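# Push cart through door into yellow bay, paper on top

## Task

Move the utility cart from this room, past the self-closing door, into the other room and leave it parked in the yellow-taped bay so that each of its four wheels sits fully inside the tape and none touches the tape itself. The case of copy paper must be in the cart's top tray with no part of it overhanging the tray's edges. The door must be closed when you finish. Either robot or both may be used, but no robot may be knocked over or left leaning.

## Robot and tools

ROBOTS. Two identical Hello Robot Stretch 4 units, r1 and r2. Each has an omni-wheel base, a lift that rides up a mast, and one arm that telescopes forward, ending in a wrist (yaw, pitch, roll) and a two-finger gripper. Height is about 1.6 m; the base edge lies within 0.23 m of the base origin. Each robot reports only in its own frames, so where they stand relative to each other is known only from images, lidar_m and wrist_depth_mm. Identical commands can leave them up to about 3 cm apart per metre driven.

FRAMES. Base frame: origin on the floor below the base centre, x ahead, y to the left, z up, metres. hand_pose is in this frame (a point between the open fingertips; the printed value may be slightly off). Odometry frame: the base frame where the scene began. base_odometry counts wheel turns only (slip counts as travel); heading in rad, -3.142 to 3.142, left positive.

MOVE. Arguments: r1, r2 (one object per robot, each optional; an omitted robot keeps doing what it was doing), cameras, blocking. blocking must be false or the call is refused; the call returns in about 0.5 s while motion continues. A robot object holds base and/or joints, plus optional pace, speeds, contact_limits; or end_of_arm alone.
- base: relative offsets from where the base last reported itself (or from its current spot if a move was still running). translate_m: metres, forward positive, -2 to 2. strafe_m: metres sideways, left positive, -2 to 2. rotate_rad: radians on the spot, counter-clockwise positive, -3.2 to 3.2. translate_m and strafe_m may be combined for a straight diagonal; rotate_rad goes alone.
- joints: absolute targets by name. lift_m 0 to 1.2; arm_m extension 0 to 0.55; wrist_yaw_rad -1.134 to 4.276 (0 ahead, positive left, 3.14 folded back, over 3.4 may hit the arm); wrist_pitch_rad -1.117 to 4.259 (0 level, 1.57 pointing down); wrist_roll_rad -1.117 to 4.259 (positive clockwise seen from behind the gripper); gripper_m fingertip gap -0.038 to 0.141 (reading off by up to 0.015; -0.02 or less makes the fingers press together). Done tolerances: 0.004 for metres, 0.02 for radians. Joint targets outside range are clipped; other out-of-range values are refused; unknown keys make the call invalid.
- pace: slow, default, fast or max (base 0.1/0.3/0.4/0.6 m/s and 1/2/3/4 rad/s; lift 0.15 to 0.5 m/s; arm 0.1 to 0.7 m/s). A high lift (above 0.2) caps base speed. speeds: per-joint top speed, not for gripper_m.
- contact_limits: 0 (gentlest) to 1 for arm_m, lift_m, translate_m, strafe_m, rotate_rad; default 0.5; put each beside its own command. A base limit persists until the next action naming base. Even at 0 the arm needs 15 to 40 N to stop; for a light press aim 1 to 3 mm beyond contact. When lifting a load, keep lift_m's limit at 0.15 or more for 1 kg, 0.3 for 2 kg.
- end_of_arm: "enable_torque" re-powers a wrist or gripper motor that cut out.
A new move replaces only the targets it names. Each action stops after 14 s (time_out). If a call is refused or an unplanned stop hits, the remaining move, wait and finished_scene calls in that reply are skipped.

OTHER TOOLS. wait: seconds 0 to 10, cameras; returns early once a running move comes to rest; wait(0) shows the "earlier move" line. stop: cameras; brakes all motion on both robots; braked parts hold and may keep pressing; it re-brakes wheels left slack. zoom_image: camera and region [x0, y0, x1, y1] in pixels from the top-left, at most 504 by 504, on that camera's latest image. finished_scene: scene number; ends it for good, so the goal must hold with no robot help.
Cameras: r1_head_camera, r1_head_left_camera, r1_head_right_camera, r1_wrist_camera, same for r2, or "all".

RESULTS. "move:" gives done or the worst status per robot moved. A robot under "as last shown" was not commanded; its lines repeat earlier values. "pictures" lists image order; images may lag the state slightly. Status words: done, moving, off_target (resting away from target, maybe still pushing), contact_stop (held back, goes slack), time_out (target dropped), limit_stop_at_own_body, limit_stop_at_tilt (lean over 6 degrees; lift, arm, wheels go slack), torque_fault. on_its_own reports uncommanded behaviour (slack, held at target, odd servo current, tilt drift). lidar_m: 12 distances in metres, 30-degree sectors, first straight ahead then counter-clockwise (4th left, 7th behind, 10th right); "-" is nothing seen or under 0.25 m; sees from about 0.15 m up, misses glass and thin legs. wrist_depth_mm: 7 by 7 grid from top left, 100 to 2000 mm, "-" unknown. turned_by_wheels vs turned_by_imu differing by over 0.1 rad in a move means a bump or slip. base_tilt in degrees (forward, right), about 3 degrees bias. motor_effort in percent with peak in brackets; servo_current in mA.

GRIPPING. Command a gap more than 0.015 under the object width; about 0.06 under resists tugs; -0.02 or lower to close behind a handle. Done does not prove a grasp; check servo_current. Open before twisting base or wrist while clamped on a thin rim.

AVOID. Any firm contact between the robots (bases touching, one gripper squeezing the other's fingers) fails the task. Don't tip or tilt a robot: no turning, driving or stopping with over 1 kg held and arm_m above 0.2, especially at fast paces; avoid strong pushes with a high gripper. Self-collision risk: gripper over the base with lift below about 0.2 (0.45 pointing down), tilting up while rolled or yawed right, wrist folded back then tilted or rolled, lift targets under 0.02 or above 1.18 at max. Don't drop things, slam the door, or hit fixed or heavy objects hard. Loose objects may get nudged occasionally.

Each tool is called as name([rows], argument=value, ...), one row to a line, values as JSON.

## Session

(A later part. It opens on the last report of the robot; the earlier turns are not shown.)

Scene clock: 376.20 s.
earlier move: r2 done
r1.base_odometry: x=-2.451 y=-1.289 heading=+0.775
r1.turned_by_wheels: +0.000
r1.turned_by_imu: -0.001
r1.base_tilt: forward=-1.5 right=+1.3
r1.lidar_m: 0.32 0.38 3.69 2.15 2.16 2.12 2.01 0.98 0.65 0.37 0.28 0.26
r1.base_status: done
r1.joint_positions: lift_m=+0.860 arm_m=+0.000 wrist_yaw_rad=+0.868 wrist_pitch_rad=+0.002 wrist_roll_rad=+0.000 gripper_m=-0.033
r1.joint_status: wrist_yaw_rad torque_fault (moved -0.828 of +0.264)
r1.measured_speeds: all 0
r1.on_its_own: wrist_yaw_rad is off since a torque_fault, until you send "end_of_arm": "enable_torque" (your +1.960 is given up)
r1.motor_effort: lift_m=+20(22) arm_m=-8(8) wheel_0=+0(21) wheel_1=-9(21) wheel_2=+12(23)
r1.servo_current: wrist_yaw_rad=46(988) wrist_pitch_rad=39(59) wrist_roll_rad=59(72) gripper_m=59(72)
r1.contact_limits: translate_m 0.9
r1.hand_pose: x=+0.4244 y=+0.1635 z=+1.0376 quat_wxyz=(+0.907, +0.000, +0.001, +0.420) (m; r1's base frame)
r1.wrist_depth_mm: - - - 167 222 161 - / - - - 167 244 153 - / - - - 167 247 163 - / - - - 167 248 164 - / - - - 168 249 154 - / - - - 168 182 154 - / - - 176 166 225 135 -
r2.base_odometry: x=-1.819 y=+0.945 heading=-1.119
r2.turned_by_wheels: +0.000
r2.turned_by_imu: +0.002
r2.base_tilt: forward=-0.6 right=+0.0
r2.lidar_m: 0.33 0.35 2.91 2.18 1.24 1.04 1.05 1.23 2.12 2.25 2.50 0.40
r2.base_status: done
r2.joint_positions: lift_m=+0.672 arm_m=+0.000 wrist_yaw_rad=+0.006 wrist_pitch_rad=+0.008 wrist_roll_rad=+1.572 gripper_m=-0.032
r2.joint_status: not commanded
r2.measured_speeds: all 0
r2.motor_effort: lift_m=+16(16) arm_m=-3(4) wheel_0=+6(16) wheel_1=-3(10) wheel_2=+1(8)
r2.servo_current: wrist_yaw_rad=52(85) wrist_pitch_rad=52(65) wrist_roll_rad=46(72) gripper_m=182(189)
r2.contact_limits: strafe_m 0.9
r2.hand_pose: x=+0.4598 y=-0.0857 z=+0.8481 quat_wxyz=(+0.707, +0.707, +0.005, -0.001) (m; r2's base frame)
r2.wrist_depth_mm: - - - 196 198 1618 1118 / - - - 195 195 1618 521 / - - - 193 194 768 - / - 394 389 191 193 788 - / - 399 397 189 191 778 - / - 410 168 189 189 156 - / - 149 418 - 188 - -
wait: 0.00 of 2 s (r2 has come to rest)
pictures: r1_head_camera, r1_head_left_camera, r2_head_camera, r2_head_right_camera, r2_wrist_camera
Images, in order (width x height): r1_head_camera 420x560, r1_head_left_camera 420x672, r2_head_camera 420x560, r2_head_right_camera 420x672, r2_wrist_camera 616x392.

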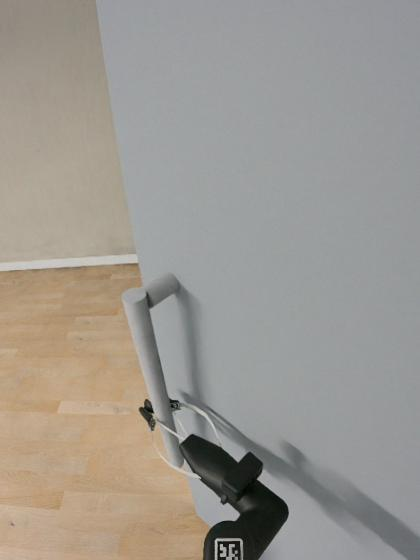

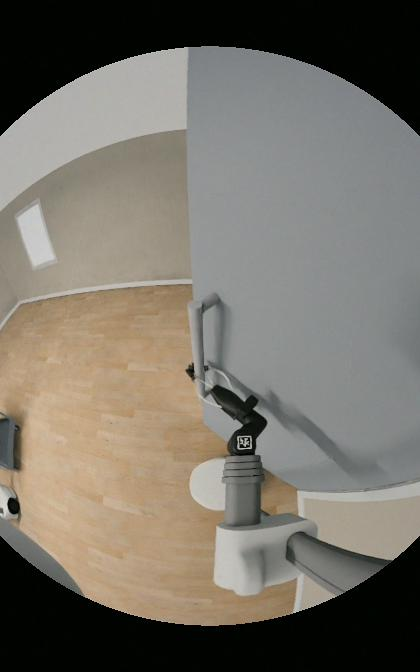

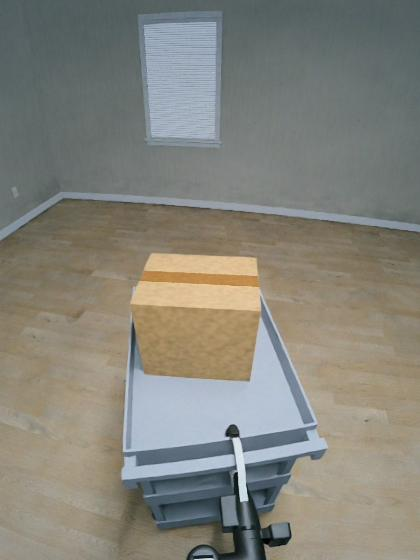

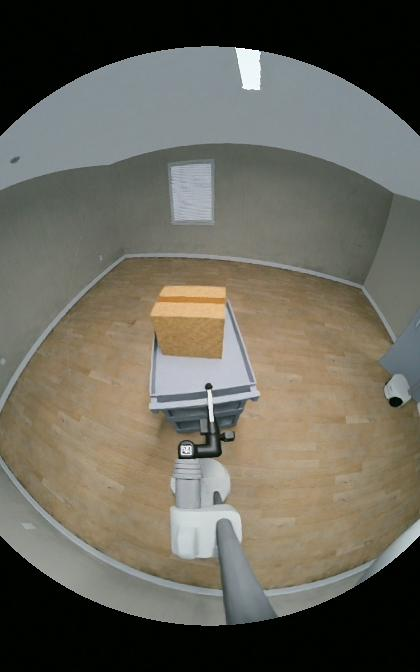

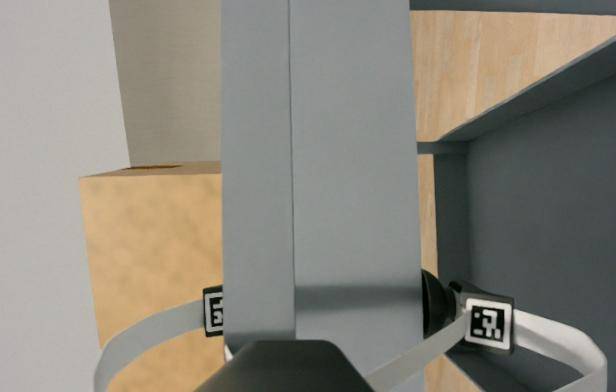

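move(r1={"end_of_arm":"enable_torque"}, r2={"base":{"rotate_rad":0.65},"pace":"slow","contact_limits":{"rotate_rad":0.9}}, blocking=false)

move(r1={"base":{"translate_m":-0.139,"strafe_m":0.024},"joints":{"wrist_yaw_rad":1.15},"speeds":{"wrist_yaw_rad":0.18},"pace":"slow","contact_limits":{"translate_m":0.9}}, blocking=false)

wait(seconds=1.5)

wait(seconds=0.8)

move(r1={"base":{"translate_m":-0.153,"strafe_m":-0.015},"joints":{"wrist_yaw_rad":1.45},"speeds":{"wrist_yaw_rad":0.18},"pace":"slow","contact_limits":{"translate_m":0.9}}, r2={"base":{"strafe_m":-0.55},"pace":"slow","contact_limits":{"strafe_m":0.9}}, blocking=false)

wait(seconds=2.5, cameras=["r1_head_left_camera","r2_head_camera"])

Scene clock: 387.43 s.
move: r2 moving
r1.base_odometry: x=-2.451 y=-1.289 heading=+0.775
r1.turned_by_wheels: +0.000
r1.turned_by_imu: -0.001
r1.base_tilt: forward=-1.5 right=+1.3
r1.lidar_m: 0.33 0.38 3.66 2.16 2.15 2.13 2.00 0.97 0.67 0.37 0.26 0.29
r1.base_status: not commanded
r1.joint_positions: lift_m=+0.860 arm_m=+0.000 wrist_yaw_rad=+0.868 wrist_pitch_rad=+0.002 wrist_roll_rad=+0.000 gripper_m=-0.033
r1.joint_status: not commanded
r1.measured_speeds: all 0
r1.end_of_arm: enable_torque: each motor that was off is on again
r1.on_its_own: wrist_yaw_rad is held at +0.868, not at your +1.960, since a torque_fault
r1.motor_effort: lift_m=+20(20) arm_m=-8(8) wheel_0=+0(1) wheel_1=-8(8) wheel_2=+12(12)
r1.servo_current: wrist_yaw_rad=52(52) wrist_pitch_rad=39(46) wrist_roll_rad=59(65) gripper_m=72(72)
r1.contact_limits: translate_m 0.9
r1.hand_pose: x=+0.4244 y=+0.1635 z=+1.0376 quat_wxyz=(+0.907, +0.000, +0.001, +0.420) (m; r1's base frame)
r1.wrist_depth_mm: - - - 167 221 162 - / - - - 167 244 153 - / - - - 167 247 163 - / - - - 167 247 165 - / - - - 168 249 154 - / - - - 169 181 154 - / - - 175 167 226 135 -
r2.base_odometry: x=-1.820 y=+0.945 heading=-0.995
r2.turned_by_wheels: +0.124
r2.turned_by_imu: +0.121
r2.base_tilt: forward=-0.7 right=+0.1
r2.lidar_m: 0.34 0.38 2.89 1.81 1.18 1.05 1.06 1.30 2.66 2.26 3.60 0.39
r2.base_status: rotate_rad moving
r2.joint_positions: lift_m=+0.672 arm_m=+0.000 wrist_yaw_rad=-0.009 wrist_pitch_rad=+0.008 wrist_roll_rad=+1.572 gripper_m=-0.032
r2.joint_status: not commanded
r2.measured_speeds: translate_m=+0.001 strafe_m=+0.000 rotate_rad=+0.485 lift_m=+0.000 arm_m=+0.000 wrist_yaw_rad=-0.025 wrist_pitch_rad=+0.000 wrist_roll_rad=+0.000
r2.motor_effort: lift_m=+16(16) arm_m=-4(4) wheel_0=-16(16) wheel_1=-8(9) wheel_2=-15(15)
r2.servo_current: wrist_yaw_rad=59(65) wrist_pitch_rad=52(59) wrist_roll_rad=46(59) gripper_m=176(176)
r2.contact_limits: rotate_rad 0.9
r2.hand_pose: x=+0.4585 y=-0.0901 z=+0.8481 quat_wxyz=(+0.707, +0.707, +0.000, -0.006) (m; r2's base frame)
r2.wrist_depth_mm: - - - 185 185 1618 1138 / - - - 185 185 1576 - / - - 125 185 186 768 - / - 384 125 186 187 809 - / - 402 126 186 187 - - / - 413 126 187 187 156 - / - 151 436 - 132 559 -
pictures: none

Scene clock: 387.93 s.
earlier move: r2 moving
move: r1 moving
r1.base_odometry: x=-2.461 y=-1.296 heading=+0.775
r1.turned_by_wheels: -0.001
r1.turned_by_imu: -0.009
r1.base_tilt: forward=-1.5 right=+1.2
r1.lidar_m: 0.32 0.40 3.67 2.24 2.23 2.13 1.97 0.98 0.66 0.38 0.29 0.27
r1.base_status: translate_m moving; strafe_m moving
r1.joint_positions: lift_m=+0.860 arm_m=+0.000 wrist_yaw_rad=+0.926 wrist_pitch_rad=+0.002 wrist_roll_rad=+0.000 gripper_m=-0.033
r1.joint_status: wrist_yaw_rad moving
r1.measured_speeds: translate_m=-0.050 strafe_m=+0.015 rotate_rad=-0.009 lift_m=+0.000 arm_m=+0.000 wrist_yaw_rad=+0.149 wrist_pitch_rad=+0.000 wrist_roll_rad=+0.000
r1.motor_effort: lift_m=+20(20) arm_m=-8(8) wheel_0=-10(12) wheel_1=-13(16) wheel_2=+17(19)
r1.servo_current: wrist_yaw_rad=163(163) wrist_pitch_rad=46(46) wrist_roll_rad=39(59) gripper_m=72(72)
r1.contact_limits: translate_m 0.9
r1.hand_pose: x=+0.4145 y=+0.1780 z=+1.0376 quat_wxyz=(+0.895, +0.000, +0.001, +0.447) (m; r1's base frame)
r1.wrist_depth_mm: - - - 167 229 154 - / - - - 167 254 156 - / - - - 168 258 167 - / - - - 168 - 168 - / - - - 171 - 157 - / - - - 170 180 167 - / - - 158 166 234 138 -
r2.base_odometry: x=-1.820 y=+0.945 heading=-0.657
r2.turned_by_wheels: +0.338
r2.turned_by_imu: +0.327
r2.base_tilt: forward=-0.7 right=+0.1
r2.lidar_m: 0.40 2.91 2.48 1.30 1.04 1.03 1.17 1.88 2.25 2.30 0.39 0.31
r2.base_status: rotate_rad moving
r2.joint_positions: lift_m=+0.672 arm_m=+0.000 wrist_yaw_rad=-0.016 wrist_pitch_rad=+0.008 wrist_roll_rad=+1.569 gripper_m=-0.032
r2.joint_status: not commanded
r2.measured_speeds: translate_m=-0.003 strafe_m=+0.000 rotate_rad=+0.626 lift_m=+0.000 arm_m=+0.000 wrist_yaw_rad=-0.013 wrist_pitch_rad=+0.000 wrist_roll_rad=+0.000
r2.motor_effort: lift_m=+16(16) arm_m=+4(4) wheel_0=-14(15) wheel_1=-6(10) wheel_2=-15(18)
r2.servo_current: wrist_yaw_rad=104(104) wrist_pitch_rad=52(59) wrist_roll_rad=46(59) gripper_m=169(169)
r2.contact_limits: rotate_rad 0.9
r2.hand_pose: x=+0.4578 y=-0.0921 z=+0.8481 quat_wxyz=(+0.708, +0.706, -0.003, -0.009) (m; r2's base frame)
r2.wrist_depth_mm: 334 327 - 132 133 - - / - 340 - - 142 - - / - 379 - - 153 - - / - 430 430 - 166 - - / - - 107 181 181 - - / - - 121 191 195 154 - / - - - - - 1499 1160
pictures: none

Scene clock: 388.83 s.
earlier move: r1 moving; r2 done
r1.base_odometry: x=-2.526 y=-1.340 heading=+0.776
r1.turned_by_wheels: +0.001
r1.turned_by_imu: +0.004
r1.base_tilt: forward=-1.5 right=+1.2
r1.lidar_m: 0.28 0.37 3.77 2.29 2.17 2.03 1.92 0.99 0.67 0.42 0.28 0.27
r1.base_status: translate_m moving; strafe_m moving
r1.joint_positions: lift_m=+0.860 arm_m=+0.000 wrist_yaw_rad=+1.101 wrist_pitch_rad=+0.002 wrist_roll_rad=+0.000 gripper_m=-0.033
r1.joint_status: wrist_yaw_rad moving
r1.measured_speeds: translate_m=-0.095 strafe_m=+0.016 rotate_rad=-0.001 lift_m=+0.000 arm_m=+0.000 wrist_yaw_rad=+0.176 wrist_pitch_rad=+0.000 wrist_roll_rad=+0.000
r1.motor_effort: lift_m=+20(20) arm_m=-8(8) wheel_0=+1(12) wheel_1=-11(16) wheel_2=+17(20)
r1.servo_current: wrist_yaw_rad=46(176) wrist_pitch_rad=39(52) wrist_roll_rad=59(72) gripper_m=65(72)
r1.contact_limits: translate_m 0.9
r1.hand_pose: x=+0.3797 y=+0.2176 z=+1.0376 quat_wxyz=(+0.852, +0.000, +0.001, +0.523) (m; r1's base frame)
r1.wrist_depth_mm: - - - 167 - 156 - / - - - 167 - 147 - / - - - 168 - 159 - / - - - 168 - 160 - / - - - 168 - 160 - / - - - 168 181 160 - / - - 175 167 211 135 -
r2.base_odometry: x=-1.819 y=+0.945 heading=-0.471
r2.turned_by_wheels: +0.186
r2.turned_by_imu: +0.180
r2.base_tilt: forward=-0.7 right=+0.1
r2.lidar_m: 0.42 2.88 1.84 1.18 1.04 1.07 1.31 2.68 2.20 3.60 3.68 0.31
r2.base_status: done
r2.joint_positions: lift_m=+0.672 arm_m=+0.000 wrist_yaw_rad=-0.017 wrist_pitch_rad=+0.008 wrist_roll_rad=+1.569 gripper_m=-0.032
r2.joint_status: not commanded
r2.measured_speeds: translate_m=+0.000 strafe_m=+0.001 rotate_rad=+0.002 lift_m=+0.000 arm_m=+0.000 wrist_yaw_rad=+0.000 wrist_pitch_rad=+0.000 wrist_roll_rad=+0.000
r2.motor_effort: lift_m=+15(16) arm_m=+4(4) wheel_0=-12(18) wheel_1=-8(10) wheel_2=-10(18)
r2.servo_current: wrist_yaw_rad=98(111) wrist_pitch_rad=46(59) wrist_roll_rad=46(59) gripper_m=169(176)
r2.contact_limits: rotate_rad 0.9
r2.hand_pose: x=+0.4577 y=-0.0924 z=+0.8481 quat_wxyz=(+0.708, +0.706, -0.003, -0.009) (m; r2's base frame)
r2.wrist_depth_mm: 304 300 - - 115 - - / - 345 - - 125 - - / - 404 - - 139 - - / - - - - 157 - - / - - - - 180 1618 508 / - - 166 113 205 157 452 / - - - - 132 1464 353
wait: 0.90 of 1.5 s (r2 has come to rest)
pictures: none

Scene clock: 389.63 s.
earlier move: r1 moving
r1.base_odometry: x=-2.566 y=-1.367 heading=+0.775
r1.turned_by_wheels: -0.001
r1.turned_by_imu: +0.018
r1.base_tilt: forward=-1.6 right=+1.2
r1.lidar_m: 0.31 0.37 3.91 2.29 2.15 2.01 1.88 0.97 0.69 0.46 0.30 0.28
r1.base_status: translate_m moving; strafe_m moving
r1.joint_positions: lift_m=+0.860 arm_m=+0.000 wrist_yaw_rad=+1.147 wrist_pitch_rad=+0.002 wrist_roll_rad=+0.000 gripper_m=-0.033
r1.joint_status: all done
r1.measured_speeds: translate_m=-0.025 strafe_m=+0.009 rotate_rad=-0.006 lift_m=+0.000 arm_m=+0.000 wrist_yaw_rad=+0.000 wrist_pitch_rad=+0.000 wrist_roll_rad=+0.000
r1.motor_effort: lift_m=+20(20) arm_m=-8(8) wheel_0=+6(12) wheel_1=-13(16) wheel_2=+11(20)
r1.servo_current: wrist_yaw_rad=33(176) wrist_pitch_rad=46(52) wrist_roll_rad=26(72) gripper_m=65(72)
r1.contact_limits: translate_m 0.9
r1.hand_pose: x=+0.3695 y=+0.2270 z=+1.0376 quat_wxyz=(+0.840, +0.000, +0.001, +0.543) (m; r1's base frame)
r1.wrist_depth_mm: - - - 165 - 159 - / - - - 167 - 149 - / - - - 167 - 162 - / - - - 167 - 163 - / - - - 171 - 151 - / - - - 167 181 150 - / - - 158 166 216 135 -
r2.base_odometry: x=-1.819 y=+0.945 heading=-0.471
r2.turned_by_wheels: +0.000
r2.turned_by_imu: +0.000
r2.base_tilt: forward=-0.7 right=+0.1
r2.lidar_m: 0.41 2.90 1.82 1.17 1.04 1.06 1.32 2.69 2.18 3.61 3.69 0.30
r2.base_status: done
r2.joint_positions: lift_m=+0.672 arm_m=+0.000 wrist_yaw_rad=-0.017 wrist_pitch_rad=+0.008 wrist_roll_rad=+1.569 gripper_m=-0.032
r2.joint_status: not commanded
r2.measured_speeds: all 0
r2.motor_effort: lift_m=+15(16) arm_m=+4(5) wheel_0=-11(18) wheel_1=-8(10) wheel_2=-9(18)
r2.servo_current: wrist_yaw_rad=85(111) wrist_pitch_rad=46(59) wrist_roll_rad=52(65) gripper_m=163(176)
r2.contact_limits: rotate_rad 0.9
r2.hand_pose: x=+0.4577 y=-0.0924 z=+0.8481 quat_wxyz=(+0.708, +0.706, -0.003, -0.009) (m; r2's base frame)
r2.wrist_depth_mm: 304 300 - - 115 - - / - 345 - - 125 - - / - 404 - - 139 - - / - - - - 157 - - / - - - - 181 1576 492 / - - 166 113 205 156 452 / - - - - 132 1499 1160
wait: 0.80 s; no rest
pictures: none

Scene clock: 390.13 s.
earlier move: r1 done
move: r1 moving; r2 moving
r1.base_odometry: x=-2.581 y=-1.383 heading=+0.774
r1.turned_by_wheels: -0.001
r1.turned_by_imu: -0.003
r1.base_tilt: forward=-1.5 right=+1.1
r1.lidar_m: 0.30 0.37 3.90 2.28 2.12 1.99 1.87 1.01 0.68 0.46 0.31 0.27
r1.base_status: translate_m moving; strafe_m moving
r1.joint_positions: lift_m=+0.860 arm_m=+0.000 wrist_yaw_rad=+1.203 wrist_pitch_rad=+0.002 wrist_roll_rad=+0.000 gripper_m=-0.033
r1.joint_status: wrist_yaw_rad moving
r1.measured_speeds: translate_m=-0.068 strafe_m=-0.008 rotate_rad=-0.007 lift_m=+0.000 arm_m=+0.000 wrist_yaw_rad=+0.165 wrist_pitch_rad=+0.000 wrist_roll_rad=+0.000
r1.motor_effort: lift_m=+20(20) arm_m=-8(8) wheel_0=-1(9) wheel_1=-20(20) wheel_2=+8(23)
r1.servo_current: wrist_yaw_rad=221(221) wrist_pitch_rad=39(46) wrist_roll_rad=59(72) gripper_m=65(72)
r1.contact_limits: translate_m 0.9
r1.hand_pose: x=+0.3565 y=+0.2377 z=+1.0376 quat_wxyz=(+0.824, +0.000, +0.001, +0.566) (m; r1's base frame)
r1.wrist_depth_mm: - - - 164 - 160 - / - - - 164 - 150 - / - - - 167 - 163 - / - - - 165 - 164 - / - - - 168 - 151 - / - - - 167 181 151 - / - - 157 163 219 135 -
r2.base_odometry: x=-1.826 y=+0.932 heading=-0.471
r2.turned_by_wheels: +0.000
r2.turned_by_imu: +0.000
r2.base_tilt: forward=-0.7 right=+0.1
r2.lidar_m: 0.41 2.89 1.82 1.17 1.03 1.08 1.33 2.70 2.16 3.59 3.67 0.32
r2.base_status: strafe_m moving
r2.joint_positions: lift_m=+0.672 arm_m=+0.000 wrist_yaw_rad=-0.017 wrist_pitch_rad=+0.008 wrist_roll_rad=+1.569 gripper_m=-0.032
r2.joint_status: not commanded
r2.measured_speeds: translate_m=+0.000 strafe_m=-0.056 rotate_rad=-0.001 lift_m=+0.000 arm_m=+0.000 wrist_yaw_rad=+0.000 wrist_pitch_rad=+0.000 wrist_roll_rad=+0.000
r2.motor_effort: lift_m=+16(16) arm_m=+4(4) wheel_0=+1(10) wheel_1=-11(11) wheel_2=+0(8)
r2.servo_current: wrist_yaw_rad=104(104) wrist_pitch_rad=46(59) wrist_roll_rad=46(59) gripper_m=169(176)
r2.contact_limits: strafe_m 0.9
r2.hand_pose: x=+0.4577 y=-0.0924 z=+0.8481 quat_wxyz=(+0.708, +0.706, -0.003, -0.009) (m; r2's base frame)
r2.wrist_depth_mm: 306 298 - - 116 - - / - 343 - - 126 - - / - 399 - - 140 - - / - 525 - - 157 - - / - - - - 181 1537 496 / - - 166 113 203 157 452 / - - - - 132 1464 1182
pictures: none

Scene clock: 392.30 s.
earlier move: r1 done; r2 moving
r1.base_odometry: x=-2.665 y=-1.484 heading=+0.776
r1.turned_by_wheels: +0.002
r1.turned_by_imu: +0.057
r1.base_tilt: forward=-1.5 right=+1.2
r1.lidar_m: 0.26 0.33 4.27 1.94 1.95 1.86 1.75 0.94 0.67 0.50 0.31 0.25
r1.base_status: done
r1.joint_positions: lift_m=+0.860 arm_m=+0.000 wrist_yaw_rad=+1.440 wrist_pitch_rad=+0.002 wrist_roll_rad=+0.000 gripper_m=-0.033
r1.joint_status: all done
r1.measured_speeds: all 0
r1.motor_effort: lift_m=+20(20) arm_m=-8(8) wheel_0=+7(9) wheel_1=-9(20) wheel_2=+9(24)
r1.servo_current: wrist_yaw_rad=65(221) wrist_pitch_rad=39(46) wrist_roll_rad=39(72) gripper_m=59(72)
r1.contact_limits: translate_m 0.9
r1.hand_pose: x=+0.2955 y=+0.2745 z=+1.0376 quat_wxyz=(+0.752, -0.001, +0.001, +0.659) (m; r1's base frame)
r1.wrist_depth_mm: - - - 166 - 147 - / - - - 166 - 148 - / - - - 169 - 150 - / - - - 167 - 151 - / - - - 171 - 135 - / - - - 167 181 134 - / - - 167 165 241 134 -
r2.base_odometry: x=-1.921 y=+0.746 heading=-0.470
r2.turned_by_wheels: +0.001
r2.turned_by_imu: +0.002
r2.base_tilt: forward=-0.7 right=+0.1
r2.lidar_m: 0.40 0.43 2.15 1.36 1.22 1.23 1.55 2.74 1.97 3.46 3.51 0.37
r2.base_status: strafe_m moving
r2.joint_positions: lift_m=+0.672 arm_m=+0.000 wrist_yaw_rad=+0.004 wrist_pitch_rad=+0.008 wrist_roll_rad=+1.573 gripper_m=-0.032
r2.joint_status: not commanded
r2.measured_speeds: translate_m=+0.000 strafe_m=-0.100 rotate_rad=+0.002 lift_m=+0.000 arm_m=+0.000 wrist_yaw_rad=+0.000 wrist_pitch_rad=+0.000 wrist_roll_rad=+0.000
r2.motor_effort: lift_m=+15(16) arm_m=+4(5) wheel_0=+13(14) wheel_1=-6(11) wheel_2=+1(8)
r2.servo_current: wrist_yaw_rad=46(104) wrist_pitch_rad=52(59) wrist_roll_rad=52(59) gripper_m=169(176)
r2.contact_limits: strafe_m 0.9
r2.hand_pose: x=+0.4596 y=-0.0863 z=+0.8481 quat_wxyz=(+0.706, +0.708, +0.004, -0.001) (m; r2's base frame)
r2.wrist_depth_mm: - - - - 148 - - / - 349 - 155 156 - - / - 366 104 163 164 - - / - 402 108 170 173 - - / - 455 427 182 183 - - / - 496 124 190 191 158 - / - - - - 189 158 427
wait: 2.17 of 2.5 s (r1 has come to rest)
pictures: r1_head_left_camera, r2_head_camera
Images, in order (width x height): r1_head_left_camera 420x672, r2_head_camera 420x560.

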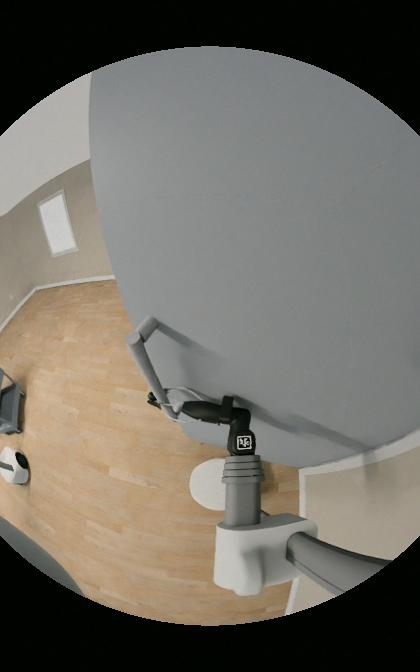

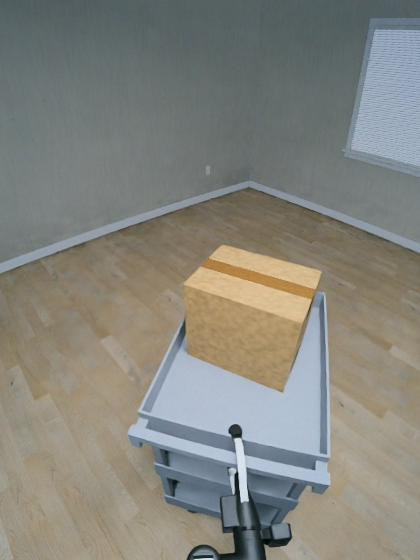

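move(r1={"base":{"translate_m":-0.097,"strafe_m":-0.036},"joints":{"wrist_yaw_rad":1.63},"speeds":{"wrist_yaw_rad":0.18},"pace":"slow","contact_limits":{"translate_m":0.9}}, blocking=false)

wait(seconds=2)

move(r2={"base":{"rotate_rad":0.61},"pace":"slow","contact_limits":{"rotate_rad":0.9}}, blocking=false)

wait(seconds=1.6, cameras=["r1_head_left_camera","r2_head_camera","r2_head_right_camera","r2_head_left_camera"])

Scene clock: 402.57 s.
earlier move: r2 done
move: r1 moving
r1.base_odometry: x=-2.671 y=-1.497 heading=+0.776
r1.turned_by_wheels: +0.000
r1.turned_by_imu: +0.011
r1.base_tilt: forward=-1.6 right=+1.2
r1.lidar_m: 0.25 0.32 4.35 1.67 2.49 1.82 1.76 0.96 0.69 0.50 0.29 0.25
r1.base_status: translate_m moving; strafe_m moving
r1.joint_positions: lift_m=+0.860 arm_m=+0.000 wrist_yaw_rad=+1.499 wrist_pitch_rad=+0.002 wrist_roll_rad=+0.000 gripper_m=-0.033
r1.joint_status: wrist_yaw_rad moving
r1.measured_speeds: translate_m=-0.053 strafe_m=-0.018 rotate_rad=+0.004 lift_m=+0.000 arm_m=-0.001 wrist_yaw_rad=+0.154 wrist_pitch_rad=+0.000 wrist_roll_rad=+0.000
r1.motor_effort: lift_m=+20(20) arm_m=-7(8) wheel_0=+3(7) wheel_1=-15(16) wheel_2=+13(17)
r1.servo_current: wrist_yaw_rad=234(234) wrist_pitch_rad=39(46) wrist_roll_rad=39(59) gripper_m=72(72)
r1.contact_limits: translate_m 0.9
r1.hand_pose: x=+0.2790 y=+0.2814 z=+1.0376 quat_wxyz=(+0.732, -0.001, +0.001, +0.681) (m; r1's base frame)
r1.wrist_depth_mm: - - - 167 - 142 - / - - - 167 - 164 - / - - - 167 - 167 - / - - - 164 - 168 - / - - - 169 - 146 - / - - - 167 179 150 - / - - 156 165 - 140 -
r2.base_odometry: x=-2.069 y=+0.455 heading=-0.470
r2.turned_by_wheels: +0.000
r2.turned_by_imu: +0.004
r2.base_tilt: forward=-0.7 right=+0.1
r2.lidar_m: 0.30 0.31 2.54 1.65 1.44 1.47 1.85 1.74 1.71 3.19 3.25 0.41
r2.base_status: done
r2.joint_positions: lift_m=+0.672 arm_m=+0.000 wrist_yaw_rad=+0.009 wrist_pitch_rad=+0.008 wrist_roll_rad=+1.573 gripper_m=-0.032
r2.joint_status: not commanded
r2.measured_speeds: all 0
r2.motor_effort: lift_m=+15(16) arm_m=+4(4) wheel_0=+8(8) wheel_1=-3(3) wheel_2=+1(2)
r2.servo_current: wrist_yaw_rad=52(72) wrist_pitch_rad=52(52) wrist_roll_rad=33(59) gripper_m=169(169)
r2.contact_limits: strafe_m 0.9
r2.hand_pose: x=+0.4600 y=-0.0848 z=+0.8481 quat_wxyz=(+0.706, +0.708, +0.006, +0.000) (m; r2's base frame)
r2.wrist_depth_mm: - - - 220 224 1336 1008 / - - - 212 215 1618 1118 / - - - 204 207 1618 - / - - 397 199 200 778 - / - 397 397 192 195 788 - / - 394 175 187 189 158 - / - 157 399 - 184 151 -
pictures: none

Scene clock: 404.33 s.
earlier move: r1 off_target
r1.base_odometry: x=-2.709 y=-1.577 heading=+0.774
r1.turned_by_wheels: -0.001
r1.turned_by_imu: +0.175
r1.base_tilt: forward=-1.5 right=+1.2
r1.lidar_m: 0.25 0.33 2.05 1.71 2.09 1.76 1.44 0.77 0.63 0.37 0.26 0.25
r1.base_status: done
r1.joint_positions: lift_m=+0.860 arm_m=+0.000 wrist_yaw_rad=+1.562 wrist_pitch_rad=+0.002 wrist_roll_rad=+0.000 gripper_m=-0.033
r1.joint_status: wrist_yaw_rad off_target (ended at +1.562, target +1.630)
r1.measured_speeds: all 0
r1.on_its_own: wrist_yaw_rad is at rest, and its servo_current (858 mA) is outside its rest range (0 to 104 mA)
r1.motor_effort: lift_m=+20(20) arm_m=-4(8) wheel_0=+1(7) wheel_1=-19(22) wheel_2=+3(17)
r1.servo_current: wrist_yaw_rad=858(871) wrist_pitch_rad=39(52) wrist_roll_rad=59(65) gripper_m=65(72)
r1.contact_limits: translate_m 0.9
r1.hand_pose: x=+0.2609 y=+0.2876 z=+1.0376 quat_wxyz=(+0.710, -0.001, +0.001, +0.704) (m; r1's base frame)
r1.wrist_depth_mm: - - - - 151 - - / - - - - 157 - - / - - - - 158 - - / - - - - 153 - - / - - - - 154 - - / - - - 201 154 157 189 / - - 156 - 154 157 -
r2.base_odometry: x=-2.069 y=+0.455 heading=-0.470
r2.turned_by_wheels: +0.000
r2.turned_by_imu: +0.000
r2.base_tilt: forward=-0.6 right=+0.1
r2.lidar_m: 0.32 0.28 2.54 1.63 1.48 1.48 1.86 1.75 1.69 3.20 3.28 0.40
r2.base_status: done
r2.joint_positions: lift_m=+0.672 arm_m=+0.000 wrist_yaw_rad=+0.009 wrist_pitch_rad=+0.008 wrist_roll_rad=+1.573 gripper_m=-0.032
r2.joint_status: not commanded
r2.measured_speeds: all 0
r2.motor_effort: lift_m=+15(16) arm_m=+4(4) wheel_0=+7(8) wheel_1=-3(3) wheel_2=+2(2)
r2.servo_current: wrist_yaw_rad=65(78) wrist_pitch_rad=46(59) wrist_roll_rad=52(59) gripper_m=169(176)
r2.contact_limits: strafe_m 0.9
r2.hand_pose: x=+0.4600 y=-0.0848 z=+0.8481 quat_wxyz=(+0.706, +0.708, +0.006, +0.000) (m; r2's base frame)
r2.wrist_depth_mm: - - - 220 224 1308 1025 / - - - 213 215 1618 1118 / - - - 206 207 1618 - / - - 397 199 201 768 - / - 394 397 191 194 788 - / - 397 175 187 189 158 - / - 157 397 - 183 151 -
wait: 1.77 of 2 s (r1 has come to rest)
pictures: none

Scene clock: 404.83 s.
move: r2 moving
r1.base_odometry: x=-2.709 y=-1.577 heading=+0.774
r1.turned_by_wheels: +0.000
r1.turned_by_imu: +0.000
r1.base_tilt: forward=-1.6 right=+1.2
r1.lidar_m: 0.25 0.33 2.06 1.71 2.13 1.77 1.43 0.76 0.63 0.41 0.25 0.25
r1.base_status: not commanded
r1.joint_positions: lift_m=+0.860 arm_m=+0.000 wrist_yaw_rad=+1.562 wrist_pitch_rad=+0.002 wrist_roll_rad=+0.000 gripper_m=-0.033
r1.joint_status: not commanded
r1.measured_speeds: all 0
r1.motor_effort: lift_m=+20(20) arm_m=-4(4) wheel_0=+0(1) wheel_1=-20(20) wheel_2=+3(3)
r1.servo_current: wrist_yaw_rad=871(871) wrist_pitch_rad=46(52) wrist_roll_rad=39(72) gripper_m=65(65)
r1.contact_limits: translate_m 0.9
r1.hand_pose: x=+0.2609 y=+0.2876 z=+1.0376 quat_wxyz=(+0.710, -0.001, +0.001, +0.704) (m; r1's base frame)
r1.wrist_depth_mm: - - - - 152 - - / - - - - 157 - - / - - - - 158 - - / - - - - 153 - - / - - - - 154 - - / - - - 202 154 157 189 / - - 156 - 154 158 -
r2.base_odometry: x=-2.069 y=+0.455 heading=-0.346
r2.turned_by_wheels: +0.124
r2.turned_by_imu: +0.120
r2.base_tilt: forward=-0.7 right=+0.1
r2.lidar_m: 0.33 0.34 2.18 1.56 1.48 1.50 2.06 1.73 1.71 3.45 3.27 0.37
r2.base_status: rotate_rad moving
r2.joint_positions: lift_m=+0.672 arm_m=+0.000 wrist_yaw_rad=-0.006 wrist_pitch_rad=+0.008 wrist_roll_rad=+1.572 gripper_m=-0.032
r2.joint_status: not commanded
r2.measured_speeds: translate_m=-0.001 strafe_m=+0.001 rotate_rad=+0.491 lift_m=+0.000 arm_m=+0.000 wrist_yaw_rad=-0.012 wrist_pitch_rad=+0.000 wrist_roll_rad=-0.013
r2.motor_effort: lift_m=+16(16) arm_m=+4(4) wheel_0=-8(14) wheel_1=-8(8) wheel_2=-16(16)
r2.servo_current: wrist_yaw_rad=46(59) wrist_pitch_rad=52(59) wrist_roll_rad=39(59) gripper_m=163(169)
r2.contact_limits: rotate_rad 0.9
r2.hand_pose: x=+0.4587 y=-0.0892 z=+0.8481 quat_wxyz=(+0.707, +0.708, +0.001, -0.005) (m; r2's base frame)
r2.wrist_depth_mm: - - - 203 204 1576 1118 / - - - 200 201 1576 496 / - - - 196 197 768 - / - 394 392 192 193 - - / - 399 394 189 190 778 - / - 402 128 185 187 156 - / - 152 413 - 184 - -
pictures: none

Scene clock: 406.17 s.
earlier move: r2 done
r1.base_odometry: x=-2.709 y=-1.577 heading=+0.774
r1.turned_by_wheels: +0.000
r1.turned_by_imu: +0.000
r1.base_tilt: forward=-1.6 right=+1.2
r1.lidar_m: 0.25 0.34 2.27 1.71 2.09 1.75 1.41 0.75 0.63 0.39 0.25 0.25
r1.base_status: not commanded
r1.joint_positions: lift_m=+0.860 arm_m=+0.000 wrist_yaw_rad=+1.562 wrist_pitch_rad=+0.002 wrist_roll_rad=+0.000 gripper_m=-0.033
r1.joint_status: not commanded
r1.measured_speeds: all 0
r1.on_its_own: wrist_yaw_rad is at rest, and its servo_current (845 mA) is outside its rest range (0 to 104 mA)
r1.motor_effort: lift_m=+20(20) arm_m=-4(4) wheel_0=+1(1) wheel_1=-19(20) wheel_2=+3(3)
r1.servo_current: wrist_yaw_rad=845(878) wrist_pitch_rad=46(52) wrist_roll_rad=33(72) gripper_m=65(72)
r1.contact_limits: translate_m 0.9
r1.hand_pose: x=+0.2609 y=+0.2876 z=+1.0376 quat_wxyz=(+0.710, -0.001, +0.001, +0.704) (m; r1's base frame)
r1.wrist_depth_mm: - - - - 153 - - / - - - - 157 - - / - - - - 158 - - / - - - - 153 - - / - - - - 153 - - / - - - 200 154 157 189 / - - 156 - 154 157 -
r2.base_odometry: x=-2.069 y=+0.455 heading=+0.137
r2.turned_by_wheels: +0.484
r2.turned_by_imu: +0.468
r2.base_tilt: forward=-0.7 right=+0.1
r2.lidar_m: 0.40 2.32 1.57 1.47 1.52 1.96 1.71 1.67 3.35 3.27 0.35 0.32
r2.base_status: done
r2.joint_positions: lift_m=+0.672 arm_m=+0.000 wrist_yaw_rad=-0.015 wrist_pitch_rad=+0.008 wrist_roll_rad=+1.569 gripper_m=-0.032
r2.joint_status: not commanded
r2.measured_speeds: all 0
r2.motor_effort: lift_m=+15(16) arm_m=+4(4) wheel_0=-12(17) wheel_1=-7(10) wheel_2=-11(18)
r2.servo_current: wrist_yaw_rad=85(98) wrist_pitch_rad=46(59) wrist_roll_rad=65(65) gripper_m=169(169)
r2.contact_limits: rotate_rad 0.9
r2.hand_pose: x=+0.4579 y=-0.0918 z=+0.8481 quat_wxyz=(+0.708, +0.707, -0.003, -0.008) (m; r2's base frame)
r2.wrist_depth_mm: 307 304 - - 117 - - / - 347 - - 129 - - / - 399 - - 143 - - / - 496 - - 160 - - / - - - - 182 1464 492 / - - 168 116 204 156 445 / - - - - - 1430 1205
wait: 1.33 of 1.6 s (r2 has come to rest)
pictures: r1_head_left_camera, r2_head_camera, r2_head_left_camera, r2_head_right_camera
Images, in order (width x height): r1_head_left_camera 420x672, r2_head_camera 420x560, r2_head_left_camera 420x672, r2_head_right_camera 420x672.

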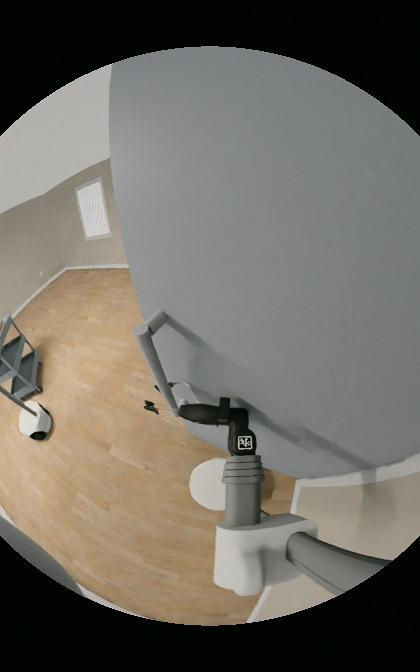

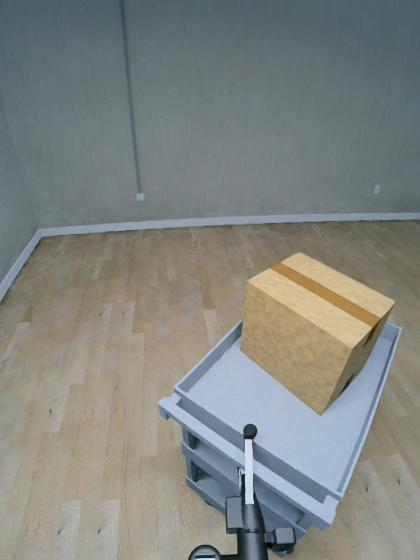

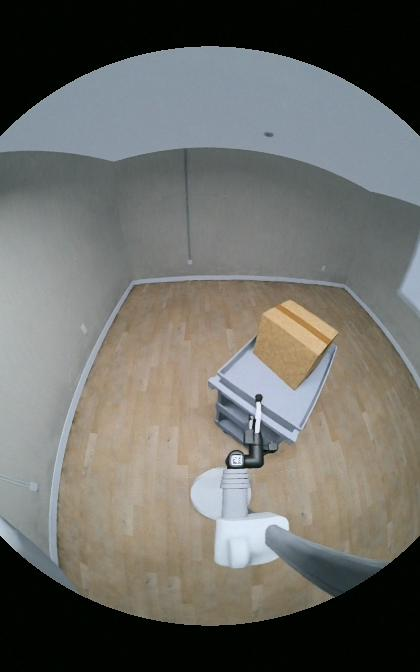

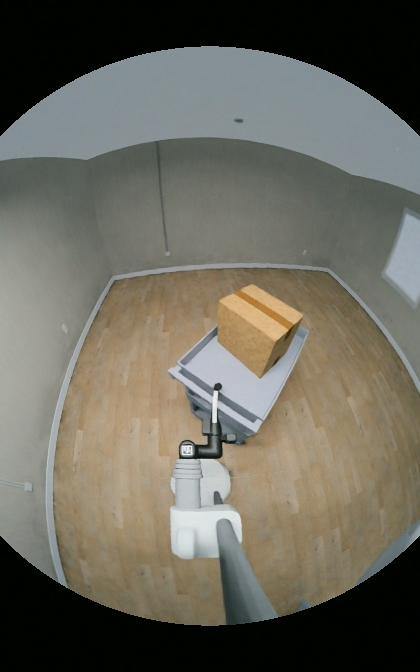

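move(r2={"base":{"strafe_m":-0.6},"pace":"slow","contact_limits":{"strafe_m":0.9}}, r1={"joints":{"wrist_yaw_rad":1.5}}, cameras=["r1_wrist_camera","r1_head_camera"], blocking=false)

wait(seconds=1, cameras=["r1_wrist_camera","r1_head_camera"])

Scene clock: 412.67 s.
move: r1 moving; r2 moving
r1.base_odometry: x=-2.709 y=-1.578 heading=+0.775
r1.turned_by_wheels: +0.001
r1.turned_by_imu: +0.006
r1.base_tilt: forward=-1.5 right=+1.2
r1.lidar_m: 0.25 0.32 2.28 1.70 2.11 1.75 1.42 0.76 0.62 0.39 0.25 0.25
r1.base_status: not commanded
r1.joint_positions: lift_m=+0.860 arm_m=+0.000 wrist_yaw_rad=+1.482 wrist_pitch_rad=+0.002 wrist_roll_rad=+0.000 gripper_m=-0.033
r1.joint_status: wrist_yaw_rad moving
r1.measured_speeds: translate_m=+0.000 strafe_m=+0.000 rotate_rad=+0.000 lift_m=+0.000 arm_m=+0.000 wrist_yaw_rad=-0.005 wrist_pitch_rad=+0.000 wrist_roll_rad=+0.000
r1.motor_effort: lift_m=+20(20) arm_m=-4(4) wheel_0=+5(5) wheel_1=-14(20) wheel_2=+6(6)
r1.servo_current: wrist_yaw_rad=124(826) wrist_pitch_rad=52(52) wrist_roll_rad=20(65) gripper_m=52(72)
r1.contact_limits: translate_m 0.9
r1.hand_pose: x=+0.2836 y=+0.2795 z=+1.0376 quat_wxyz=(+0.738, -0.001, +0.001, +0.675) (m; r1's base frame)
r1.wrist_depth_mm: - - - - 155 - - / - - - - 155 - - / - - - - 156 - 159 / - - - - 156 - - / - - - - 158 - 179 / - - - 200 158 167 177 / - - 157 - 157 166 -
r2.base_odometry: x=-2.067 y=+0.441 heading=+0.137
r2.turned_by_wheels: +0.000
r2.turned_by_imu: +0.001
r2.base_tilt: forward=-0.7 right=+0.0
r2.lidar_m: 0.36 2.34 1.59 1.47 1.51 1.96 1.75 1.66 3.38 3.25 0.38 0.30
r2.base_status: strafe_m moving
r2.joint_positions: lift_m=+0.672 arm_m=+0.000 wrist_yaw_rad=-0.015 wrist_pitch_rad=+0.008 wrist_roll_rad=+1.569 gripper_m=-0.032
r2.joint_status: not commanded
r2.measured_speeds: translate_m=-0.001 strafe_m=-0.057 rotate_rad=+0.002 lift_m=+0.000 arm_m=+0.000 wrist_yaw_rad=+0.000 wrist_pitch_rad=+0.000 wrist_roll_rad=+0.000
r2.motor_effort: lift_m=+15(16) arm_m=+4(4) wheel_0=+5(14) wheel_1=-9(12) wheel_2=-2(8)
r2.servo_current: wrist_yaw_rad=78(98) wrist_pitch_rad=52(59) wrist_roll_rad=52(59) gripper_m=169(169)
r2.contact_limits: strafe_m 0.9
r2.hand_pose: x=+0.4579 y=-0.0918 z=+0.8481 quat_wxyz=(+0.708, +0.707, -0.003, -0.008) (m; r2's base frame)
r2.wrist_depth_mm: 306 301 - - 115 - - / - 343 - - 126 - - / - 399 - - 140 - - / - 496 - - 158 - - / - - - - 180 1537 504 / - - 168 113 203 157 445 / - - - - 233 1430 1160
pictures: r1_head_camera, r1_wrist_camera
Images, in order (width x height): r1_head_camera 420x560, r1_wrist_camera 616x392.

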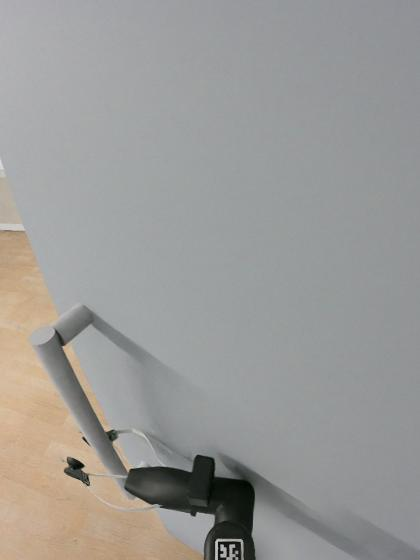

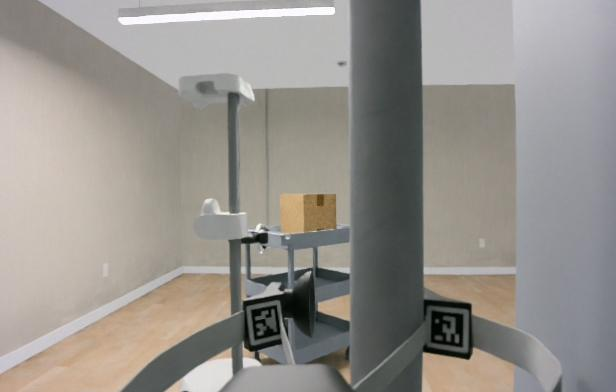

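Scene clock: 412.87 s.
earlier move: r1 done; r2 moving
r1.base_odometry: x=-2.709 y=-1.578 heading=+0.775
r1.turned_by_wheels: +0.000
r1.turned_by_imu: +0.000
r1.base_tilt: forward=-1.5 right=+1.2
r1.lidar_m: 0.25 0.33 2.25 1.71 2.10 1.75 1.42 0.76 0.63 0.38 0.27 0.25
r1.base_status: not commanded
r1.joint_positions: lift_m=+0.860 arm_m=+0.000 wrist_yaw_rad=+1.482 wrist_pitch_rad=+0.002 wrist_roll_rad=+0.000 gripper_m=-0.033
r1.joint_status: all done
r1.measured_speeds: all 0
r1.motor_effort: lift_m=+20(20) arm_m=-4(4) wheel_0=+5(5) wheel_1=-14(20) wheel_2=+6(6)
r1.servo_current: wrist_yaw_rad=98(826) wrist_pitch_rad=46(52) wrist_roll_rad=52(65) gripper_m=65(72)
r1.contact_limits: translate_m 0.9
r1.hand_pose: x=+0.2836 y=+0.2795 z=+1.0376 quat_wxyz=(+0.738, -0.001, +0.001, +0.675) (m; r1's base frame)
r1.wrist_depth_mm: - - - - 155 - - / - - - - 156 - - / - - - - 155 - 159 / - - - - 156 - - / - - - - 158 - 180 / - - - 200 158 169 178 / - - 156 - 157 165 -
r2.base_odometry: x=-2.065 y=+0.427 heading=+0.137
r2.turned_by_wheels: +0.000
r2.turned_by_imu: +0.000
r2.base_tilt: forward=-0.7 right=+0.1
r2.lidar_m: 0.40 2.35 1.61 1.47 1.54 2.04 1.72 1.69 3.40 3.24 0.38 0.30
r2.base_status: strafe_m moving
r2.joint_positions: lift_m=+0.672 arm_m=+0.000 wrist_yaw_rad=-0.015 wrist_pitch_rad=+0.008 wrist_roll_rad=+1.569 gripper_m=-0.032
r2.joint_status: not commanded
r2.measured_speeds: translate_m=-0.001 strafe_m=-0.080 rotate_rad=+0.009 lift_m=+0.000 arm_m=+0.000 wrist_yaw_rad=+0.000 wrist_pitch_rad=+0.000 wrist_roll_rad=+0.000
r2.motor_effort: lift_m=+15(16) arm_m=+4(4) wheel_0=+7(14) wheel_1=-9(12) wheel_2=-2(8)
r2.servo_current: wrist_yaw_rad=91(98) wrist_pitch_rad=52(59) wrist_roll_rad=46(59) gripper_m=163(169)
r2.contact_limits: strafe_m 0.9
r2.hand_pose: x=+0.4579 y=-0.0918 z=+0.8481 quat_wxyz=(+0.708, +0.707, -0.003, -0.008) (m; r2's base frame)
r2.wrist_depth_mm: 306 300 - - 116 - - / 362 342 - - 128 - - / - 399 - - 141 - - / - 488 - - 158 - - / - - - - 179 1537 496 / - - 168 113 202 157 452 / - - - - 126 1464 1138
wait: 0.20 of 1 s (r1 has come to rest)
pictures: r1_head_camera, r1_wrist_camera
Images, in order (width x height): r1_head_camera 420x560, r1_wrist_camera 616x392.

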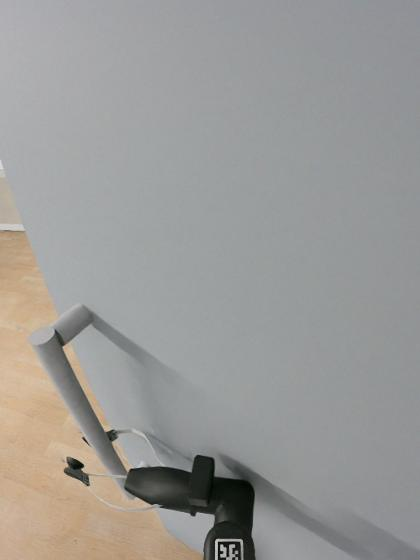

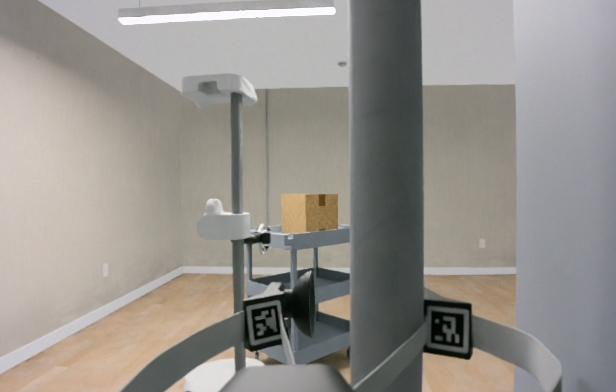

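wait(seconds=6.3, cameras=["r1_wrist_camera","r2_head_camera","r2_head_right_camera","r2_wrist_camera"])

Scene clock: 419.33 s.
earlier move: r2 done
r1.base_odometry: x=-2.709 y=-1.578 heading=+0.775
r1.turned_by_wheels: +0.000
r1.turned_by_imu: +0.000
r1.base_tilt: forward=-1.5 right=+1.2
r1.lidar_m: 0.25 0.34 1.68 3.89 2.11 1.75 1.42 0.78 0.61 0.39 0.26 0.25
r1.base_status: not commanded
r1.joint_positions: lift_m=+0.860 arm_m=+0.000 wrist_yaw_rad=+1.482 wrist_pitch_rad=+0.002 wrist_roll_rad=+0.000 gripper_m=-0.033
r1.joint_status: all done
r1.measured_speeds: all 0
r1.on_its_own: wrist_yaw_rad is at rest, and its servo_current (111 mA) is outside its rest range (0 to 104 mA)
r1.motor_effort: lift_m=+20(20) arm_m=-4(4) wheel_0=+5(6) wheel_1=-14(20) wheel_2=+6(6)
r1.servo_current: wrist_yaw_rad=111(826) wrist_pitch_rad=39(52) wrist_roll_rad=52(65) gripper_m=65(72)
r1.contact_limits: translate_m 0.9
r1.hand_pose: x=+0.2836 y=+0.2795 z=+1.0376 quat_wxyz=(+0.738, -0.001, +0.001, +0.675) (m; r1's base frame)
r1.wrist_depth_mm: - - - - 155 - - / - - - - 155 - - / - - - - 156 - 158 / - - - - 156 - - / - - - - 157 - 180 / - - - 200 158 168 178 / - - 156 - 157 165 -
r2.base_odometry: x=-1.987 y=-0.139 heading=+0.138
r2.turned_by_wheels: +0.000
r2.turned_by_imu: +0.004
r2.base_tilt: forward=-0.7 right=+0.1
r2.lidar_m: 0.34 0.37 2.20 2.08 2.12 2.68 1.55 2.67 2.85 2.67 2.73 0.40
r2.base_status: done
r2.joint_positions: lift_m=+0.672 arm_m=+0.000 wrist_yaw_rad=+0.008 wrist_pitch_rad=+0.008 wrist_roll_rad=+1.573 gripper_m=-0.032
r2.joint_status: not commanded
r2.measured_speeds: all 0
r2.motor_effort: lift_m=+16(16) arm_m=+4(5) wheel_0=+8(14) wheel_1=-3(12) wheel_2=+0(8)
r2.servo_current: wrist_yaw_rad=72(98) wrist_pitch_rad=52(59) wrist_roll_rad=46(59) gripper_m=169(176)
r2.contact_limits: strafe_m 0.9
r2.hand_pose: x=+0.4600 y=-0.0851 z=+0.8481 quat_wxyz=(+0.706, +0.708, +0.006, +0.000) (m; r2's base frame)
r2.wrist_depth_mm: - - 128 188 190 1576 1118 / - - - 189 190 1464 - / - - 384 189 189 778 - / - 392 384 189 189 798 - / - 404 399 188 189 809 - / - 413 169 188 189 158 - / - 157 433 - 188 153 -
wait: 1.23 of 6.3 s (r2 has come to rest)
pictures: r1_wrist_camera, r2_head_camera, r2_head_right_camera, r2_wrist_camera
Images, in order (width x height): r1_wrist_camera 616x392, r2_head_camera 420x560, r2_head_right_camera 420x672, r2_wrist_camera 616x392.

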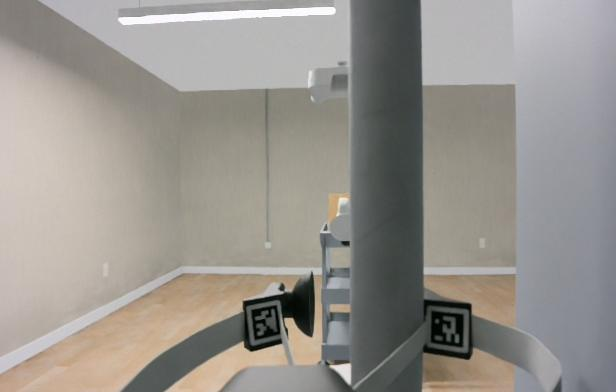

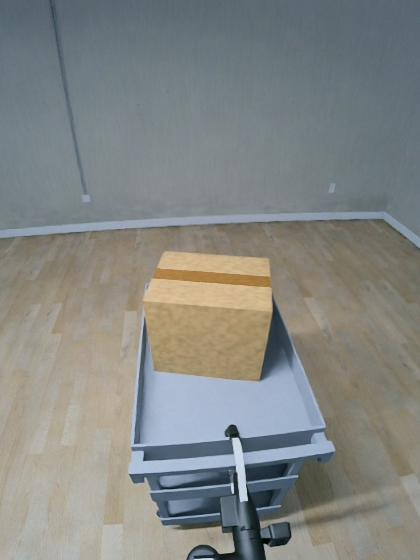

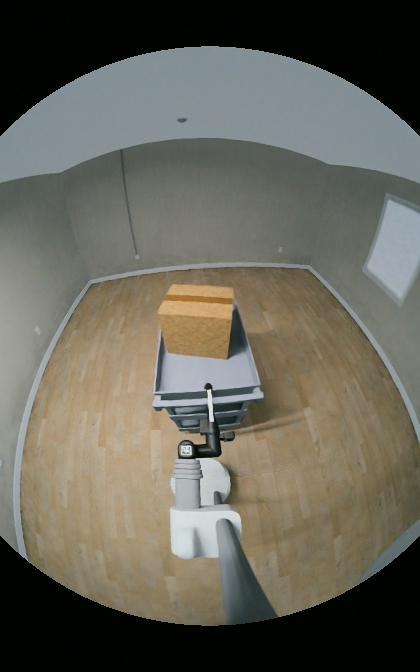

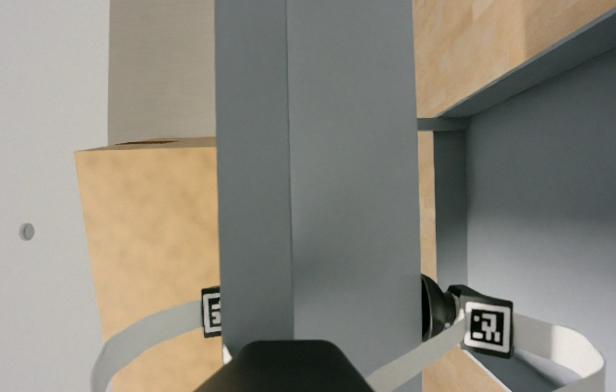

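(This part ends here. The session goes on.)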